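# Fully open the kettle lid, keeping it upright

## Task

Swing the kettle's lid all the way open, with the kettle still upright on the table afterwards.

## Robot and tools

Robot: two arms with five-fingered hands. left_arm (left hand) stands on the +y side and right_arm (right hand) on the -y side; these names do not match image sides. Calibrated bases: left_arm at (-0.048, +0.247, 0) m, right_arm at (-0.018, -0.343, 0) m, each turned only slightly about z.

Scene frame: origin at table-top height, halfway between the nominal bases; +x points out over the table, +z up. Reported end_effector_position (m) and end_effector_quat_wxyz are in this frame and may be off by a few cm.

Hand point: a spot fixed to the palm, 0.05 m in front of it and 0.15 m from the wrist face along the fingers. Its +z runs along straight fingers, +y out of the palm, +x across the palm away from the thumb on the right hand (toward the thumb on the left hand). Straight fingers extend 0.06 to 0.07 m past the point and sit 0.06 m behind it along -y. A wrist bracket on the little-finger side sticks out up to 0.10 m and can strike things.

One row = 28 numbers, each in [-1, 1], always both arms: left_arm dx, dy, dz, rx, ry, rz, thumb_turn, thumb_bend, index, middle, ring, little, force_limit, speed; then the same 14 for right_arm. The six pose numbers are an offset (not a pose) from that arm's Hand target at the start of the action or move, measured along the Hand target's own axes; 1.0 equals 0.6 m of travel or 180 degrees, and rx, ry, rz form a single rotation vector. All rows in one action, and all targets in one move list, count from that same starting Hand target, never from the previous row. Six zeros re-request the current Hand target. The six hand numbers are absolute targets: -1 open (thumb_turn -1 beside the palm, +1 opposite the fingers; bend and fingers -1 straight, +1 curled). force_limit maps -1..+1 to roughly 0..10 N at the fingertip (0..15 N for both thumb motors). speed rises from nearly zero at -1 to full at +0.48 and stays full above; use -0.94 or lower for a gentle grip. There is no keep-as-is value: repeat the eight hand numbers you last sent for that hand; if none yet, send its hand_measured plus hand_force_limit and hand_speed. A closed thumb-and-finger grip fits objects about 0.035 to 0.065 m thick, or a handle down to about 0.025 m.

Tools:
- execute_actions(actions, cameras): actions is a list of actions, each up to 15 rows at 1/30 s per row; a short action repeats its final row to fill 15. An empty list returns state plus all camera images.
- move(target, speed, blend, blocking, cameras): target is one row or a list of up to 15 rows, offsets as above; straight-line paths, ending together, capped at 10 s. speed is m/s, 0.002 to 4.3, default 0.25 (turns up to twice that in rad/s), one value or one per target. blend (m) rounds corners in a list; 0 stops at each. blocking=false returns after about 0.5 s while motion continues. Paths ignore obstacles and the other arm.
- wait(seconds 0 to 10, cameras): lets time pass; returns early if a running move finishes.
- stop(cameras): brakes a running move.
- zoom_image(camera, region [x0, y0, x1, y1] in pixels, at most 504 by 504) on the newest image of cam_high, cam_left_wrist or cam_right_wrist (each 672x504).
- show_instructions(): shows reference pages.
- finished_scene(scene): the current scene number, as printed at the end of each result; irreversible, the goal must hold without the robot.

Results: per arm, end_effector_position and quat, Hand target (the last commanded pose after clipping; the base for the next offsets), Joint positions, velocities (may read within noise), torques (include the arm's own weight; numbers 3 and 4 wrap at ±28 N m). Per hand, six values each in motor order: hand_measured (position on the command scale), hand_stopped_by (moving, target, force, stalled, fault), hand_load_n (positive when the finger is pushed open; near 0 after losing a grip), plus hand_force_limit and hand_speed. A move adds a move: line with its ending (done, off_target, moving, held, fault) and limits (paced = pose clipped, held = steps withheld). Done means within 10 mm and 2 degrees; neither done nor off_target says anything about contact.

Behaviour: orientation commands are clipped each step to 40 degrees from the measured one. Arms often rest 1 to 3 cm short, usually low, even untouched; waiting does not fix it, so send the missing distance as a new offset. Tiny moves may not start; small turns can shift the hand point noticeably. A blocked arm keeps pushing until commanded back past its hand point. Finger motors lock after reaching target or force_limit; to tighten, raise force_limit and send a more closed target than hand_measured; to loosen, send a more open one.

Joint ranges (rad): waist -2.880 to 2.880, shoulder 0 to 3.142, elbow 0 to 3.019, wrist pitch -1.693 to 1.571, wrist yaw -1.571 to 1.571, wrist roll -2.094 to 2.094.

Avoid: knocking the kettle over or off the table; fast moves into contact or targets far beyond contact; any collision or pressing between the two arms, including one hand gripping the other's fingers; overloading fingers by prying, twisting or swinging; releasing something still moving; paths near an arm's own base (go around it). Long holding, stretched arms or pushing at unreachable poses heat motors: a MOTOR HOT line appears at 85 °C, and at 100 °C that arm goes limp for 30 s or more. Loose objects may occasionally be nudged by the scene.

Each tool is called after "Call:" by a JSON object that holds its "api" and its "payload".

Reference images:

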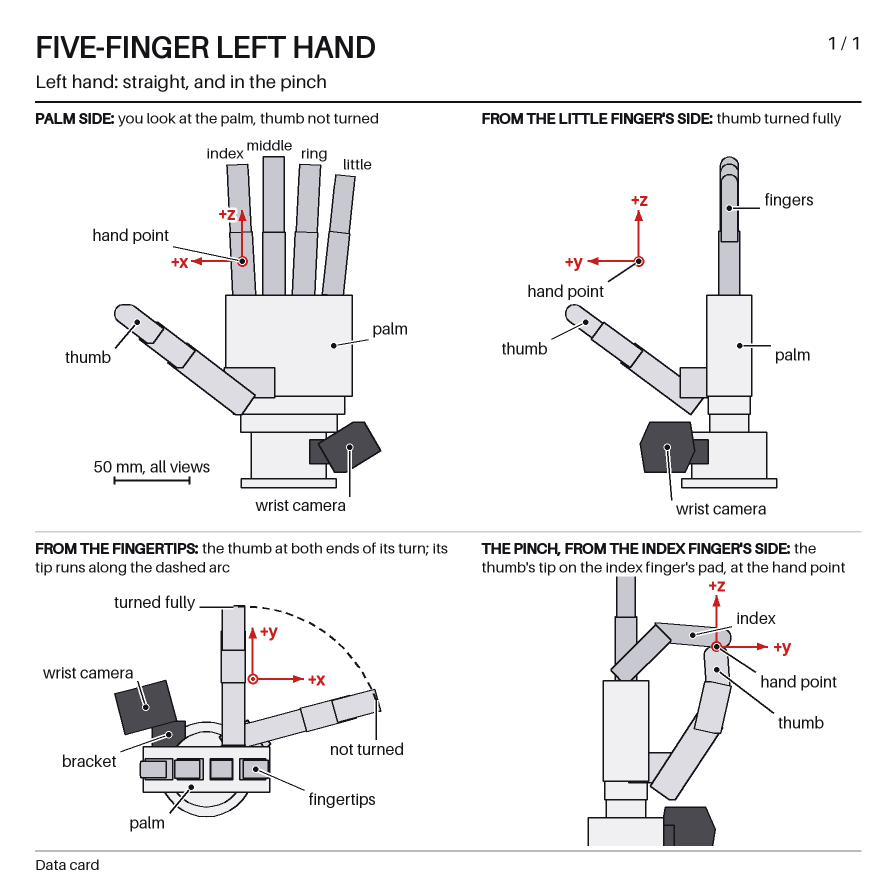

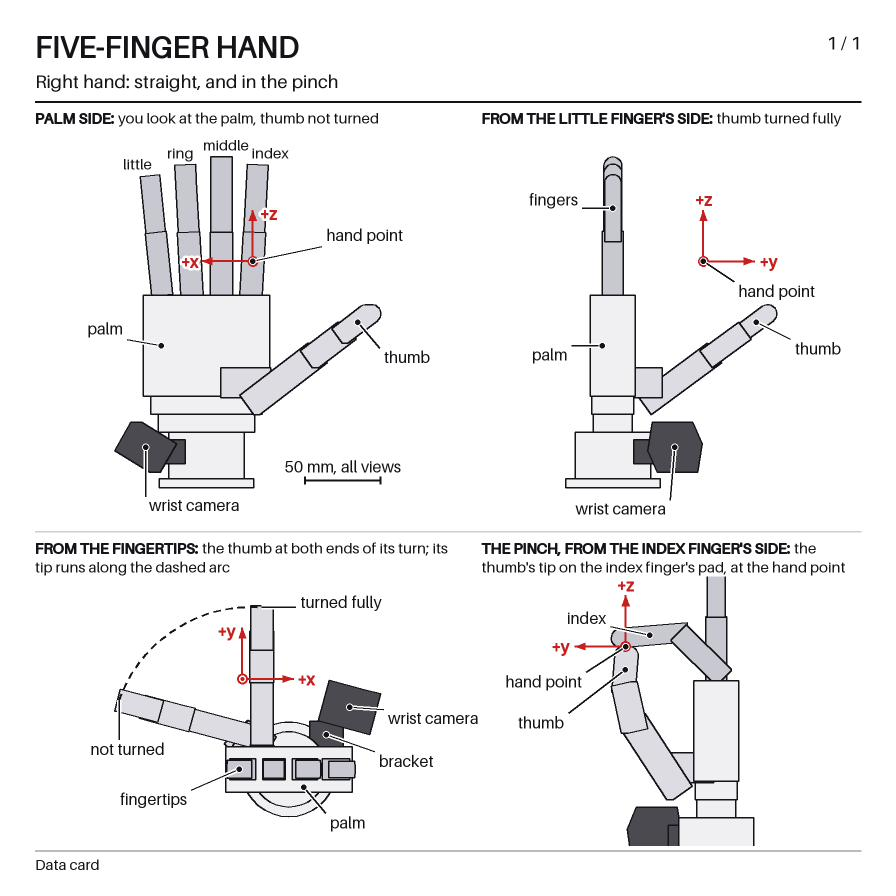

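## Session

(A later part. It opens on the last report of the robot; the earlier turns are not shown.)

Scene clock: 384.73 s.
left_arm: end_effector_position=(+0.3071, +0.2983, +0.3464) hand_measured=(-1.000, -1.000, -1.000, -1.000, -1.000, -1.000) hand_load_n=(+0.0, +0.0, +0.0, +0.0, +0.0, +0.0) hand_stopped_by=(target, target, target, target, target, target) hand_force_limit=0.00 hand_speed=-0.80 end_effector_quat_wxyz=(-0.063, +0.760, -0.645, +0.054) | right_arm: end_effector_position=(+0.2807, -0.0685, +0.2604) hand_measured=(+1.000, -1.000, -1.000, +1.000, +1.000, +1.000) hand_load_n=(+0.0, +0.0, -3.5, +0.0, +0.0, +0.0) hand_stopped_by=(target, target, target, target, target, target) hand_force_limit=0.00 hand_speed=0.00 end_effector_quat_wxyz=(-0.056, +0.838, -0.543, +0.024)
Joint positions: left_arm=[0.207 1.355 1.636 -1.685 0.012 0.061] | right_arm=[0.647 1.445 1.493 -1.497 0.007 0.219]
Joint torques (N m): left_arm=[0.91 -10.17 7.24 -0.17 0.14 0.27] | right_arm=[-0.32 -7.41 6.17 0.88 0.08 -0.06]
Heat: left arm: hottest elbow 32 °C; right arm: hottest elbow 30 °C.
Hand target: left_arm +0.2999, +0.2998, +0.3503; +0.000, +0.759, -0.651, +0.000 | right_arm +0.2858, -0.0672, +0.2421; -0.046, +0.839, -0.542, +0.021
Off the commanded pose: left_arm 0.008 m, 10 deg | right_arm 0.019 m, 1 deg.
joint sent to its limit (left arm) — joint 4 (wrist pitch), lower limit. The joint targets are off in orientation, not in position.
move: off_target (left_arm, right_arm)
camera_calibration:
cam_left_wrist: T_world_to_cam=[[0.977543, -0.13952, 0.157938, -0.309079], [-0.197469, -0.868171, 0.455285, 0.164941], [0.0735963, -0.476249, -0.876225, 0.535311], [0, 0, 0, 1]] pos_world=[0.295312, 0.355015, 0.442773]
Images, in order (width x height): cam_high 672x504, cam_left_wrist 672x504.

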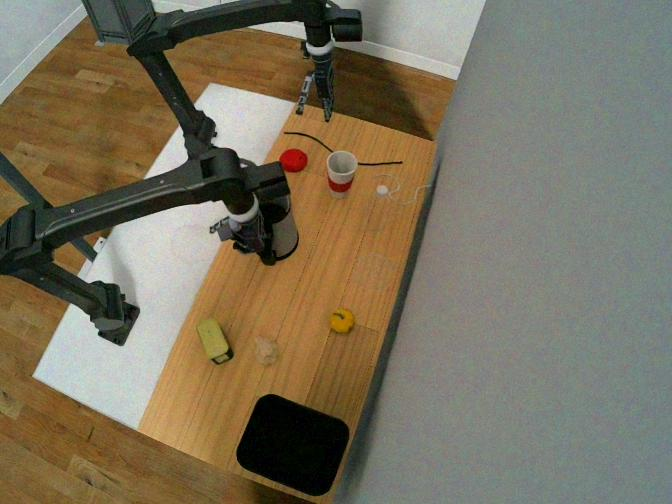

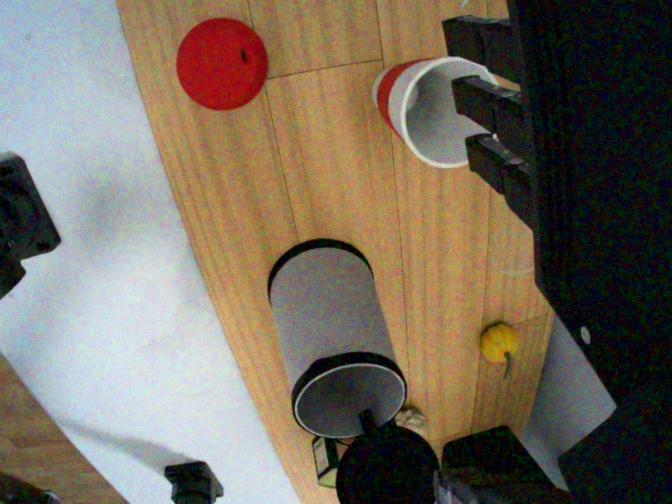

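Call:
{"api": "move", "payload": {"target": [[0,0,0,0,0,0,-1,-1,-1,-1,-1,-1,0,-0.8,0.03,0,-0.09,0,0,0,1,-1,-1,1,1,1,0,0],[0,0,0,0,0,0,-1,-1,-1,-1,-1,-1,0,-0.8,0.2,0.1,-0.12,0,0,0,1,-1,-1,1,1,1,0,0]], "speed": 0.15, "blend": 0.01, "cameras": ["all"]}}

Call:
{"api": "zoom_image", "payload": {"camera": "cam_high", "region": [210, 160, 330, 280]}}

Call:
{"api": "zoom_image", "payload": {"camera": "cam_left_wrist", "region": [270, 304, 470, 504]}}

Scene clock: 397.30 s.
left_arm: end_effector_position=(+0.3071, +0.2983, +0.3464) hand_measured=(-1.000, -1.000, -1.000, -1.000, -1.000, -1.000) hand_load_n=(+0.0, +0.0, +0.0, +0.0, +0.0, +0.0) hand_stopped_by=(target, target, target, target, target, target) hand_force_limit=0.00 hand_speed=-0.80 end_effector_quat_wxyz=(-0.063, +0.760, -0.645, +0.054) | right_arm: end_effector_position=(+0.2780, -0.2004, +0.2990) hand_measured=(+1.000, -1.000, -1.000, +1.000, +1.000, +1.000) hand_load_n=(+0.0, +0.0, +0.0, +0.0, +0.0, +0.0) hand_stopped_by=(target, target, target, target, target, target) hand_force_limit=0.00 hand_speed=0.00 end_effector_quat_wxyz=(-0.040, +0.838, -0.544, +0.018)
Joint positions: left_arm=[0.207 1.355 1.636 -1.685 0.012 0.061] | right_arm=[0.363 1.308 1.458 -1.635 -0.019 -0.061]
Joint torques (N m): left_arm=[0.85 -10.11 7.24 -0.17 0.14 0.27] | right_arm=[-0.09 -8.88 7.69 -0.13 -0.04 -0.07]
Heat: left arm: hottest elbow 32 °C; right arm: hottest elbow 29 °C.
Hand target: left_arm +0.2999, +0.2998, +0.3503; +0.000, +0.759, -0.651, +0.000 | right_arm +0.2746, -0.2050, +0.3059; -0.046, +0.839, -0.542, +0.021
Off the commanded pose: left_arm 0.008 m, 10 deg | right_arm 0.009 m, 1 deg.
joint sent to its limit (left arm) — joint 4 (wrist pitch), lower limit. The joint targets are off in orientation, not in position.
move: off_target (left_arm)
camera_calibration:
cam_left_wrist: T_world_to_cam=[[0.977543, -0.13952, 0.157938, -0.309079], [-0.197469, -0.868171, 0.455285, 0.164941], [0.0735963, -0.476249, -0.876225, 0.535311], [0, 0, 0, 1]] pos_world=[0.295312, 0.355015, 0.442773]
cam_right_wrist: T_world_to_cam=[[-0.772813, -0.62512, -0.109476, 0.126127], [-0.579543, 0.624848, 0.523159, 0.125688], [-0.258631, 0.46775, -0.845175, 0.531898], [0, 0, 0, 1]] pos_world=[0.30788, -0.248487, 0.397599]

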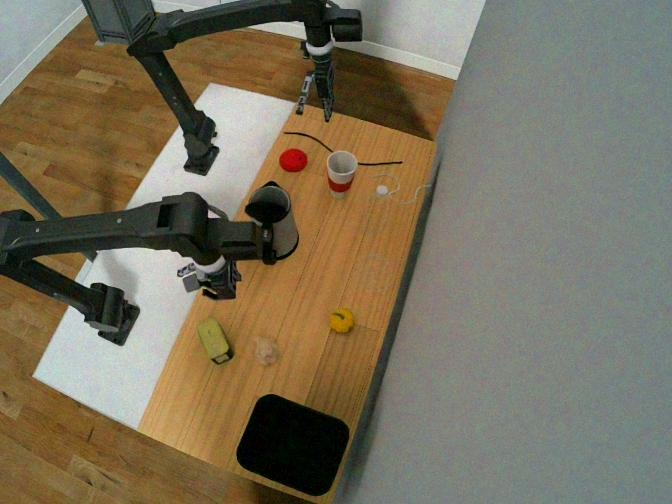

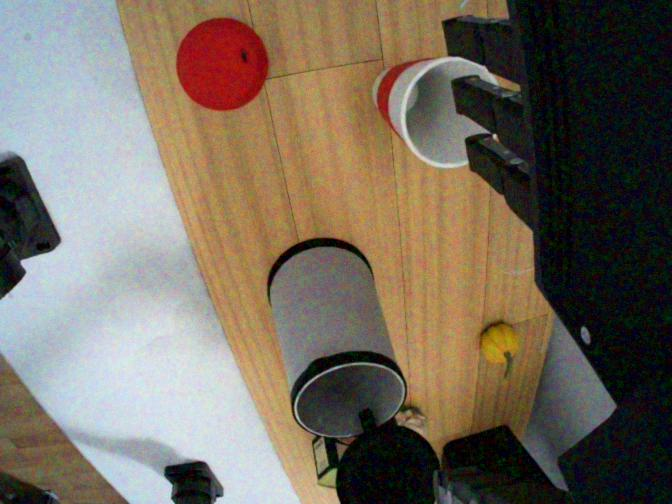

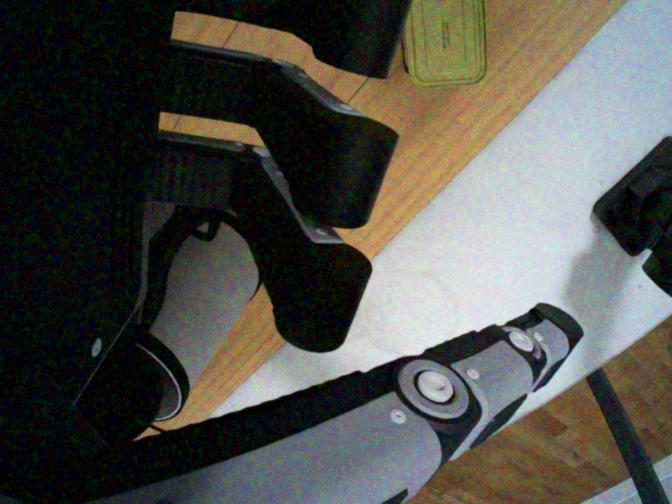

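Scaled by 4.200 from the camera's 672x504 image, which has a finer 960x720 frame.

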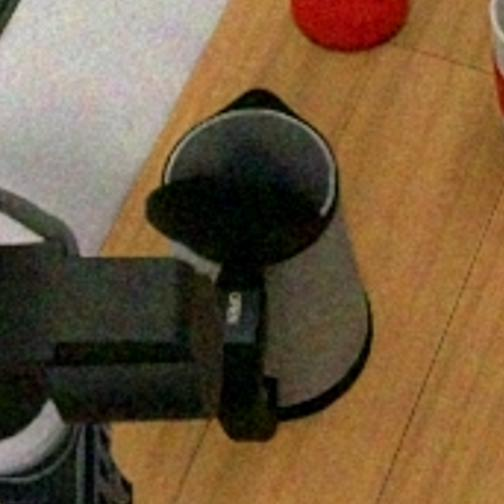

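Scaled by 2.520 from the camera's 672x504 image, which has a finer 960x720 frame.

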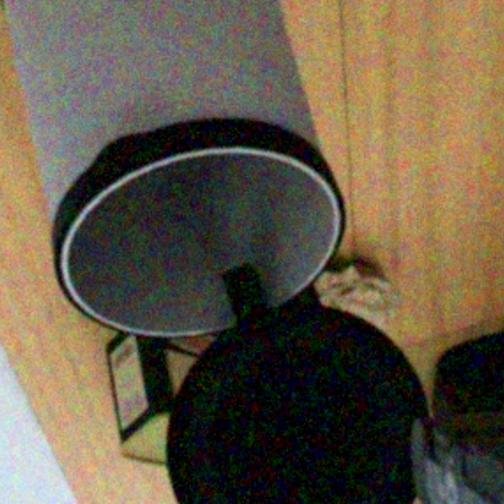

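Call:
{"api": "finished_scene", "payload": {"scene": 1}}

The scene is finished: the task was done.


## Next scene

The same job, from a new start.

Reference images:

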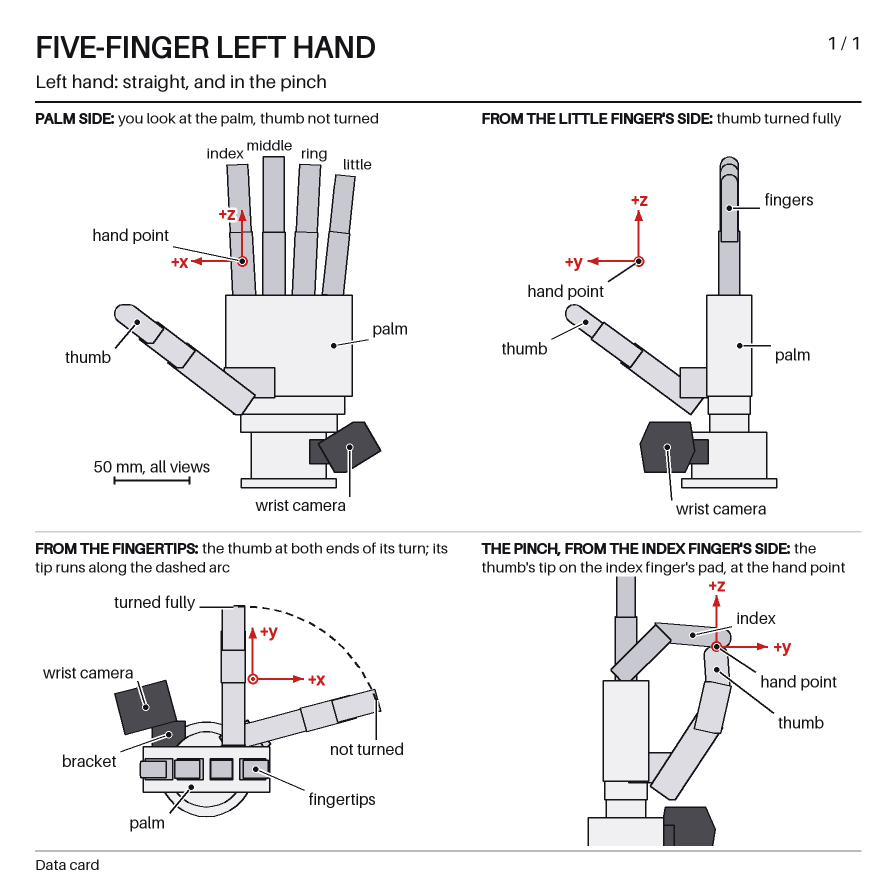

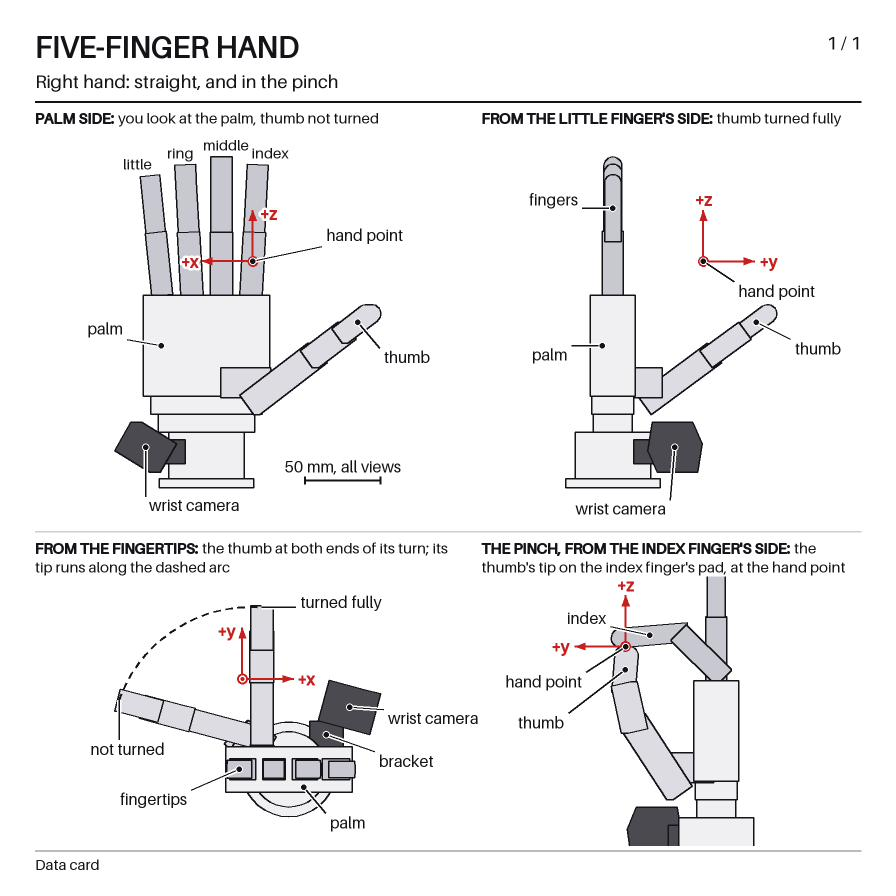

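Call:
{"api": "execute_actions", "payload": {"actions": []}}

Call:
{"api": "zoom_image", "payload": {"camera": "cam_high", "region": [200, 120, 400, 320]}}

Scene clock: 0.00 s.
left_arm: end_effector_position=(+0.2247, +0.4253, +0.2997) hand_measured=(-1.000, -1.000, -1.000, -1.000, -1.000, -1.000) hand_load_n=(+0.0, +0.0, +0.0, +0.0, +0.0, +0.0) hand_stopped_by=(target, target, target, target, target, target) hand_force_limit=0.00 hand_speed=-0.80 end_effector_quat_wxyz=(-0.459, +0.785, -0.067, +0.409) | right_arm: end_effector_position=(+0.4473, -0.1022, +0.1325) hand_measured=(-1.000, -1.000, -1.000, -1.000, -1.000, -1.000) hand_load_n=(+0.0, +0.0, +0.0, +0.0, +0.0, +0.0) hand_stopped_by=(target, target, target, target, target, target) hand_force_limit=0.00 hand_speed=-0.80 end_effector_quat_wxyz=(-0.095, +0.866, +0.486, +0.073)
Joint positions: left_arm=[0.761 0.358 0.534 -0.421 0.021 -0.637] | right_arm=[0.542 1.63 1.371 -1.16 -0.187 -2.044]
Joint velocities: within noise
Joint torques (N m): no reading
Heat: left arm: hottest shoulder 29 °C; right arm: hottest wrist pitch 28 °C.
Hand target: left_arm +0.2251, +0.4257, +0.3158; -0.468, +0.777, -0.067, +0.416 | right_arm +0.4559, -0.0971, +0.1457; -0.096, +0.864, +0.487, +0.089
camera_calibration:
cam_left_wrist: T_world_to_cam=[[-0.0624313, 0.400672, 0.914092, -0.426067], [0.255311, -0.878993, 0.402725, 0.198817], [0.964841, 0.25852, -0.0474192, -0.20011], [0, 0, 0, 1]] pos_world=[0.115714, 0.397204, 0.299907]
cam_right_wrist: T_world_to_cam=[[0.960266, -0.273191, -0.0570576, -0.446167], [-0.241771, -0.916433, 0.318901, -0.0320519], [-0.13941, -0.292435, -0.946069, 0.271342], [0, 0, 0, 1]] pos_world=[0.458518, -0.071912, 0.241473]

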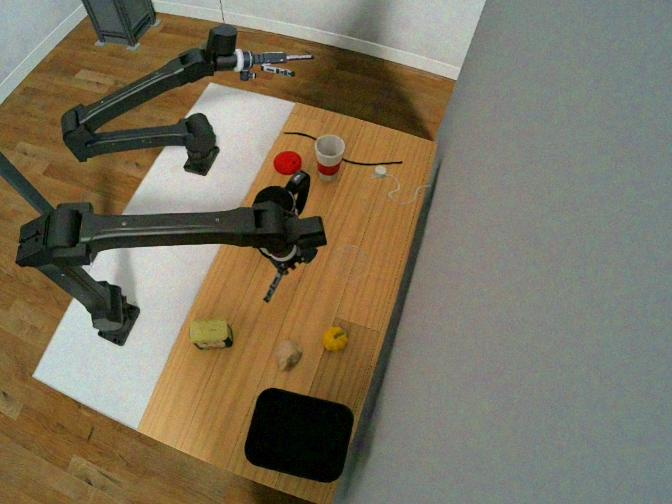

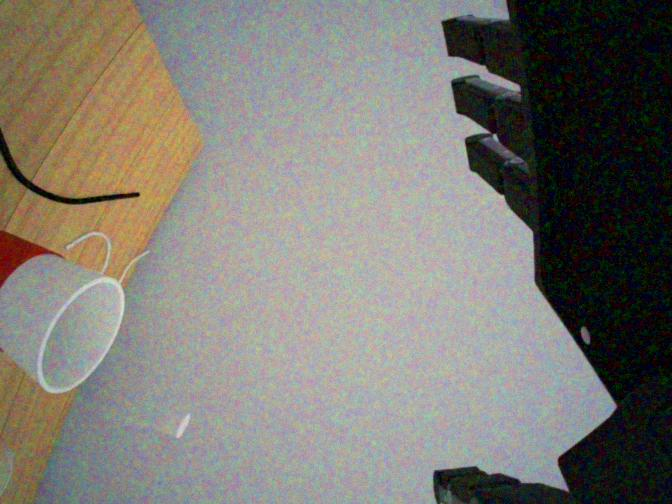

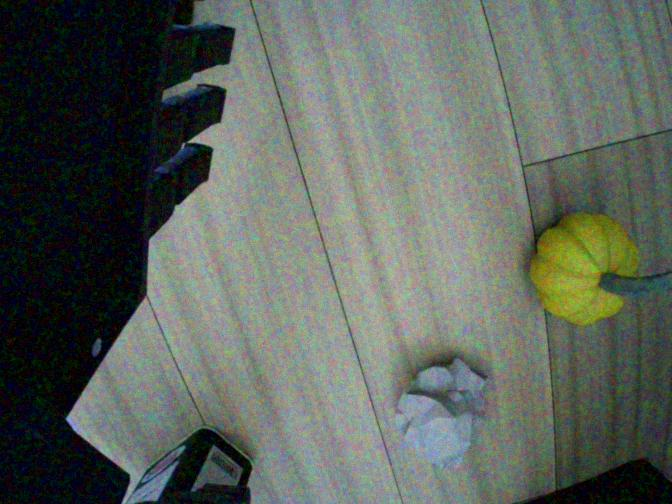

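Scaled by 2.520 from the camera's 672x504 image, which has a finer 960x720 frame.

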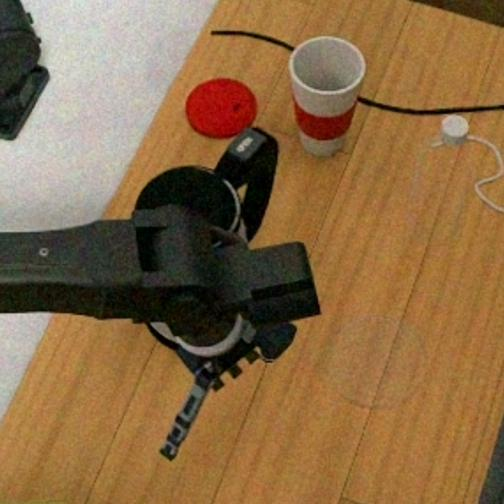

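Call:
{"api": "move", "payload": {"target": [[0.1386,0.134,-0.1078,-0.2205,0.0512,0.21,1,-1,-1,1,1,1,0,0,0.0508,-0.0081,-0.3148,0,0,0,-1,-1,-1,-1,-1,-1,0,-0.8],[0.2772,0.268,-0.2155,-0.441,0.1024,0.42,1,-1,-1,1,1,1,0,0,-0.106,-0.176,-0.3573,-0.1098,-0.0013,0.789,-1,-1,-1,-1,-1,-1,0,-0.8]], "speed": 0.35, "blend": 0.03, "cameras": ["all"]}}

Call:
{"api": "zoom_image", "payload": {"camera": "cam_high", "region": [230, 130, 350, 250]}}

Scene clock: 73.87 s.
left_arm: end_effector_position=(+0.2759, +0.1718, +0.3050) hand_measured=(+1.000, -1.000, -1.000, +1.000, +1.000, +1.000) hand_load_n=(+0.0, +0.0, +0.0, +0.0, +0.5, +0.0) hand_stopped_by=(target, target, target, target, target, target) hand_force_limit=0.00 hand_speed=0.00 end_effector_quat_wxyz=(+0.027, -0.630, +0.776, -0.033) | right_arm: end_effector_position=(+0.3235, -0.1457, +0.3368) hand_measured=(-1.000, -1.000, -1.000, -1.000, -1.000, -1.000) hand_load_n=(+0.0, +0.0, +0.0, +0.0, +0.0, +0.0) hand_stopped_by=(target, target, target, target, target, target) hand_force_limit=0.00 hand_speed=-0.80 end_effector_quat_wxyz=(-0.064, +0.747, -0.662, +0.022)
Joint positions: left_arm=[-0.162 1.32 1.486 -1.652 0.005 0.063] | right_arm=[0.406 1.426 1.672 -1.682 -0.015 0.281]
Joint torques (N m): left_arm=[-0.26 -7.18 11.19 -0.4 0.14 0.26] | right_arm=[-0.26 -9.64 7.84 0.02 -0.05 0.18]
Heat: left arm: hottest elbow 33 °C; right arm: hottest elbow 29 °C.
Hand target: left_arm +0.2866, +0.1679, +0.3149; +0.031, -0.620, +0.783, -0.040 | right_arm +0.3201, -0.1499, +0.3455; +0.000, +0.742, -0.671, +0.000
Off the commanded pose: left_arm 0.015 m, 2 deg | right_arm 0.010 m, 8 deg.
joint sent to its limit (right arm) — joint 4 (wrist pitch), lower limit. The joint targets are off in orientation, not in position.
move: off_target (left_arm, right_arm)
camera_calibration:
cam_left_wrist: T_world_to_cam=[[0.869923, -0.486749, 0.079432, -0.176342], [-0.461381, -0.746293, 0.479765, 0.112203], [-0.174246, -0.454007, -0.873794, 0.504971], [0, 0, 0, 1]] pos_world=[0.293161, 0.227163, 0.401416]
cam_right_wrist: T_world_to_cam=[[-0.917462, -0.365492, -0.157094, 0.300247], [-0.389434, 0.744462, 0.542326, 0.0475754], [-0.0812655, 0.558741, -0.825351, 0.499137], [0, 0, 0, 1]] pos_world=[0.334555, -0.204569, 0.433329]

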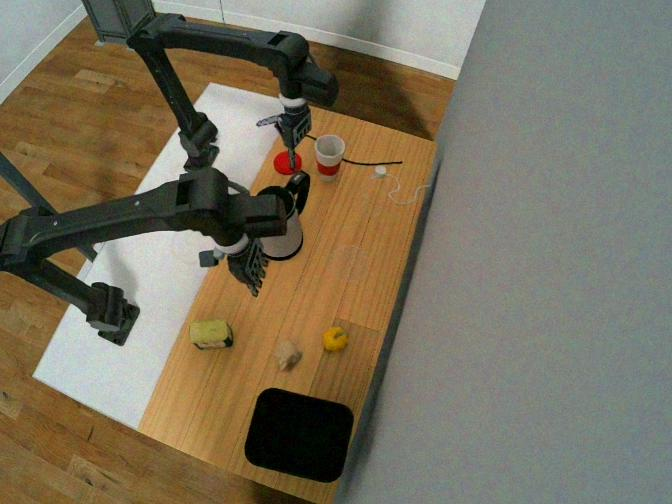

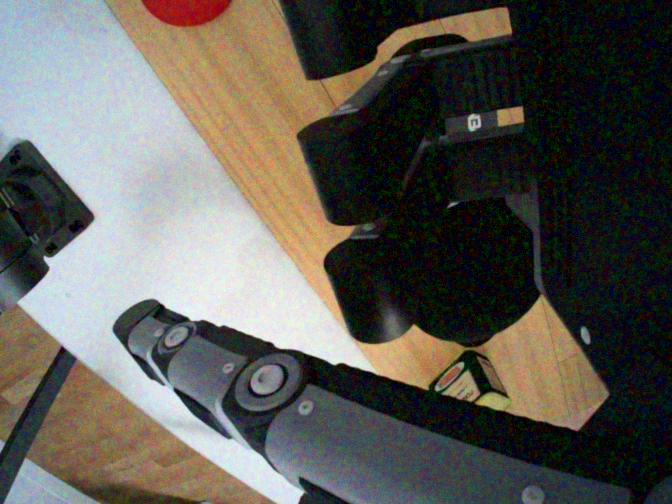

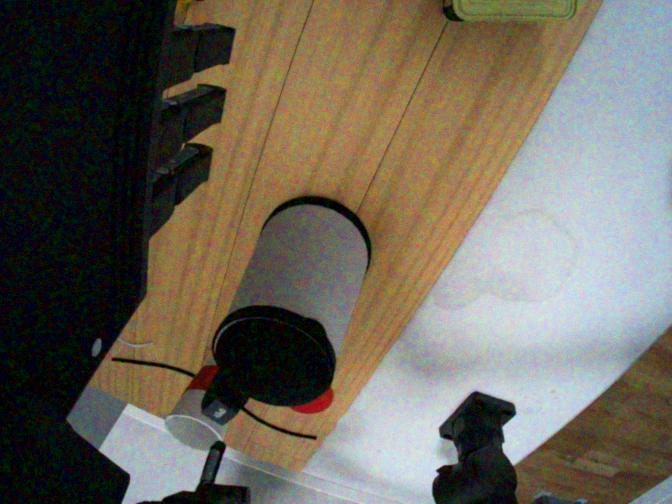

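Scaled by 4.200 from the camera's 672x504 image, which has a finer 960x720 frame.

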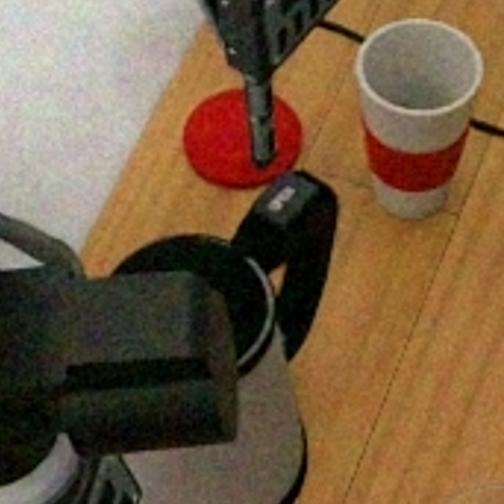

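Call:
{"api": "zoom_image", "payload": {"camera": "cam_right_wrist", "region": [170, 364, 270, 464]}}

Scaled by 5.040 from the camera's 672x504 image, which has a finer 960x720 frame.

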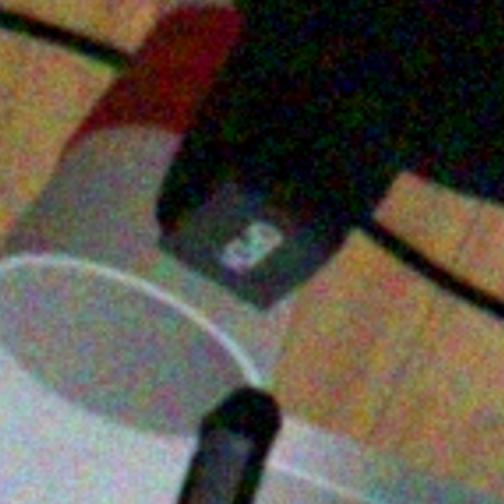

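Call:
{"api": "move", "payload": {"target": [[-0.0038,-0.0125,0.0381,0,0,0,1,-1,-1,1,1,1,0,0,0,0,0,0,0,0,-1,-1,-1,-1,-1,-1,0,-0.8],[-0.0038,-0.004,0.1227,0,0,0,1,-1,-1,1,1,1,0,0,0,0,0,0,0,0,-1,-1,-1,-1,-1,-1,0,-0.8]], "speed": [0.1,0.05], "blend": [0.005,0], "cameras": ["cam_high","cam_right_wrist"]}}

Call:
{"api": "zoom_image", "payload": {"camera": "cam_right_wrist", "region": [170, 284, 370, 484]}}

Scene clock: 127.80 s.
left_arm: end_effector_position=(+0.2943, +0.1743, +0.2653) hand_measured=(+1.000, -1.000, -1.000, +1.000, +1.000, +1.000) hand_load_n=(+0.0, +0.0, -3.0, +0.0, +0.0, +0.0) hand_stopped_by=(target, target, target, target, target, target) hand_force_limit=0.00 hand_speed=0.00 end_effector_quat_wxyz=(+0.050, -0.627, +0.776, -0.049) | right_arm: end_effector_position=(+0.3235, -0.1456, +0.3368) hand_measured=(-1.000, -1.000, -1.000, -1.000, -1.000, -1.000) hand_load_n=(+0.0, +0.0, +0.0, +0.0, +0.0, +0.0) hand_stopped_by=(target, target, target, target, target, target) hand_force_limit=0.00 hand_speed=-0.80 end_effector_quat_wxyz=(-0.064, +0.746, -0.662, +0.022)
Joint positions: left_arm=[-0.156 1.316 1.384 -1.498 -0.006 0.074] | right_arm=[0.406 1.426 1.672 -1.682 -0.015 0.282]
Joint torques (N m): left_arm=[-0.62 -6.53 5.53 1.18 0.53 0.22] | right_arm=[-0.21 -9.88 7.97 0.09 -0.03 0.22]
Heat: left arm: hottest elbow 36 °C; right arm: hottest elbow 30 °C.
Hand target: left_arm +0.2967, +0.1679, +0.2419; +0.031, -0.620, +0.783, -0.040 | right_arm +0.3201, -0.1499, +0.3455; +0.000, +0.742, -0.671, +0.000
Off the commanded pose: left_arm 0.024 m, 3 deg | right_arm 0.010 m, 8 deg.
joint sent to its limit (right arm) — joint 4 (wrist pitch), lower limit. The joint targets are off in orientation, not in position.
move: off_target (left_arm, right_arm)
camera_calibration:
cam_right_wrist: T_world_to_cam=[[-0.917745, -0.36479, -0.157075, 0.300385], [-0.388818, 0.744517, 0.542693, 0.0471835], [-0.0810241, 0.559127, -0.825113, 0.499025], [0, 0, 0, 1]] pos_world=[0.334455, -0.20457, 0.433329]
Images, in order (width x height): cam_high 672x504, cam_right_wrist 672x504.

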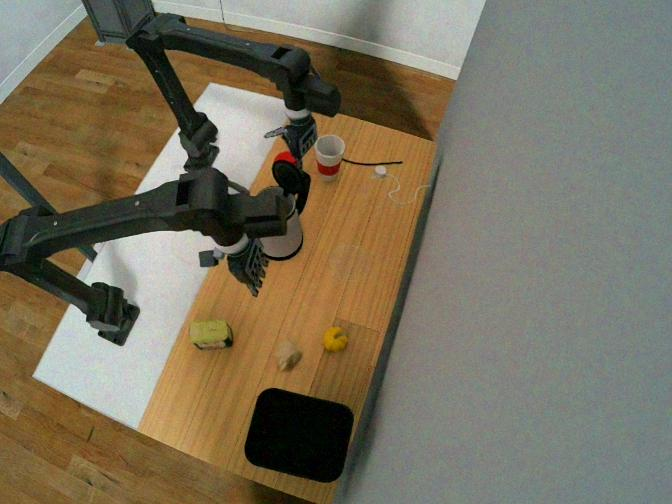

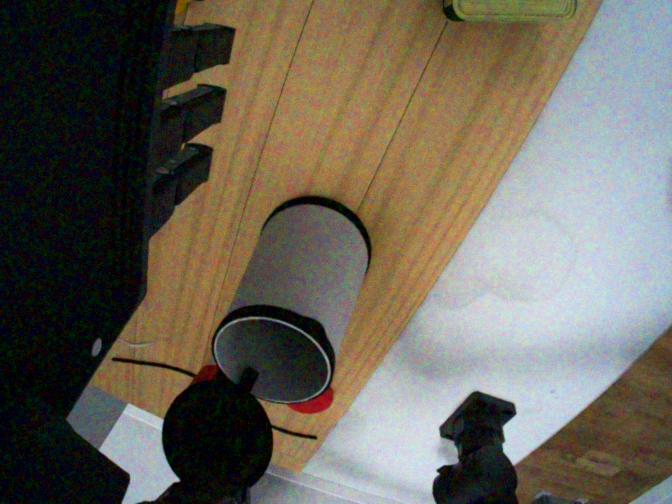

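Scaled by 2.520 from the camera's 672x504 image, which has a finer 960x720 frame.

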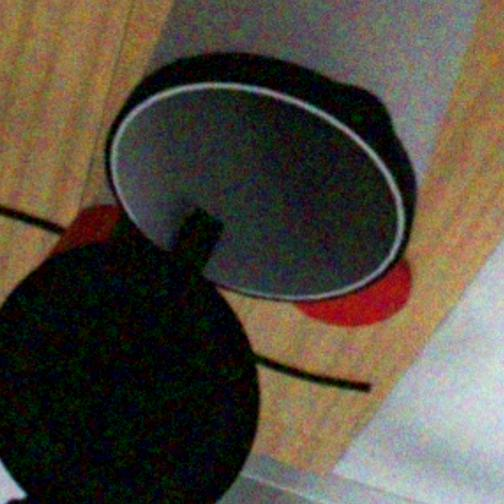

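Call:
{"api": "move", "payload": {"target": [[-0.0081,-0.0065,-0.083,0,0,0,1,-1,-1,1,1,1,0,0,0,0,0,0,0,0,-1,-1,-1,-1,-1,-1,0,-0.8],[-0.1583,0.0375,-0.1713,0,0,0,1,-1,-1,1,1,1,0,0,0,0,0,0,0,0,-1,-1,-1,-1,-1,-1,0,-0.8]], "speed": [0.12,0.2], "blend": 0.01, "cameras": ["cam_high","cam_right_wrist"]}}

Call:
{"api": "zoom_image", "payload": {"camera": "cam_right_wrist", "region": [170, 284, 370, 484]}}

Scene clock: 143.67 s.
left_arm: end_effector_position=(+0.2816, +0.2650, +0.3216) hand_measured=(+1.000, -1.000, -1.000, +1.000, +1.000, +1.000) hand_load_n=(+0.0, +0.0, +0.0, +0.0, +0.5, +0.0) hand_stopped_by=(target, target, target, target, target, target) hand_force_limit=0.00 hand_speed=0.00 end_effector_quat_wxyz=(+0.032, -0.625, +0.779, -0.040) | right_arm: end_effector_position=(+0.3235, -0.1456, +0.3368) hand_measured=(-1.000, -1.000, -1.000, -1.000, -1.000, -1.000) hand_load_n=(+0.0, +0.0, +0.0, +0.0, +0.0, +0.0) hand_stopped_by=(target, target, target, target, target, target) hand_force_limit=0.00 hand_speed=-0.80 end_effector_quat_wxyz=(-0.064, +0.746, -0.662, +0.022)
Joint positions: left_arm=[0.086 1.327 1.539 -1.685 0.032 0.321] | right_arm=[0.406 1.426 1.672 -1.682 -0.015 0.282]
Joint torques (N m): left_arm=[0.79 -9.41 11.17 -0.34 0.17 0.26] | right_arm=[-0.56 -10.46 7.84 0.08 -0.06 0.22]
Heat: left arm: hottest elbow 35 °C; right arm: hottest elbow 30 °C.
Hand target: left_arm +0.2865, +0.2679, +0.3419; +0.031, -0.620, +0.783, -0.040 | right_arm +0.3201, -0.1499, +0.3455; +0.000, +0.742, -0.671, +0.000
Off the commanded pose: left_arm 0.021 m, 1 deg | right_arm 0.010 m, 8 deg.
joint sent to its limit (left arm) — joint 4 (wrist pitch), lower limit. The joint targets are off in orientation, not in position.
joint sent to its limit (right arm) — joint 4 (wrist pitch), lower limit. The joint targets are off in orientation, not in position.
move: off_target (left_arm, right_arm)
camera_calibration:
cam_right_wrist: T_world_to_cam=[[-0.917745, -0.36479, -0.157075, 0.300385], [-0.388818, 0.744517, 0.542693, 0.0471835], [-0.0810241, 0.559127, -0.825113, 0.499025], [0, 0, 0, 1]] pos_world=[0.334455, -0.20457, 0.433329]
Images, in order (width x height): cam_high 672x504, cam_right_wrist 672x504.

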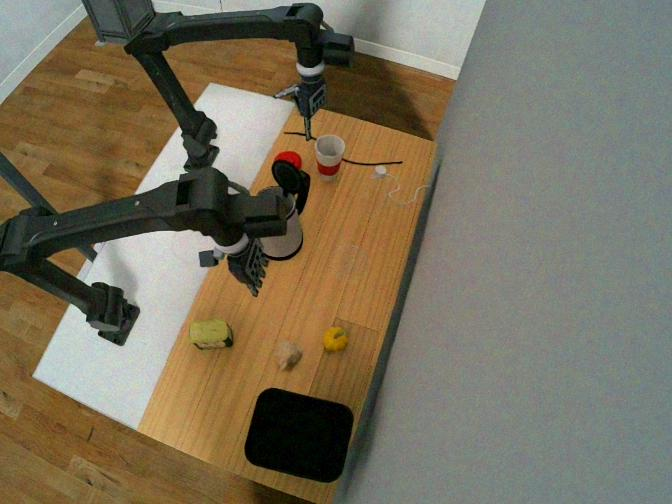

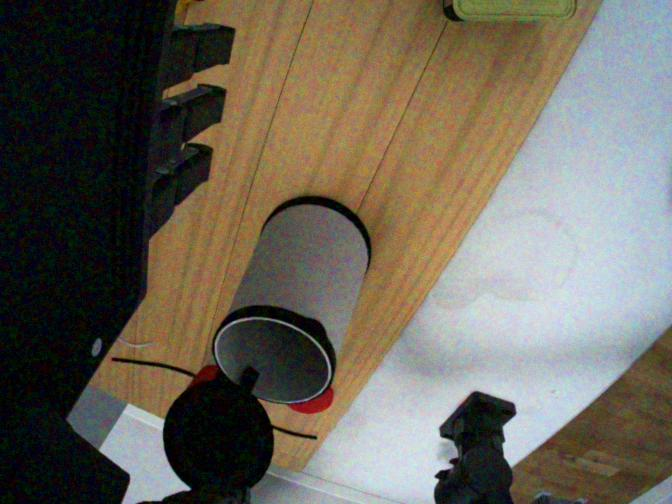

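Scaled by 2.520 from the camera's 672x504 image, which has a finer 960x720 frame.

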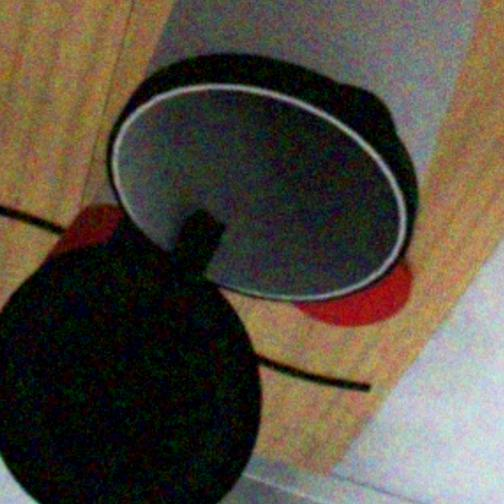

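Call:
{"api": "finished_scene", "payload": {"scene": 2}}

The scene is finished: the task was done.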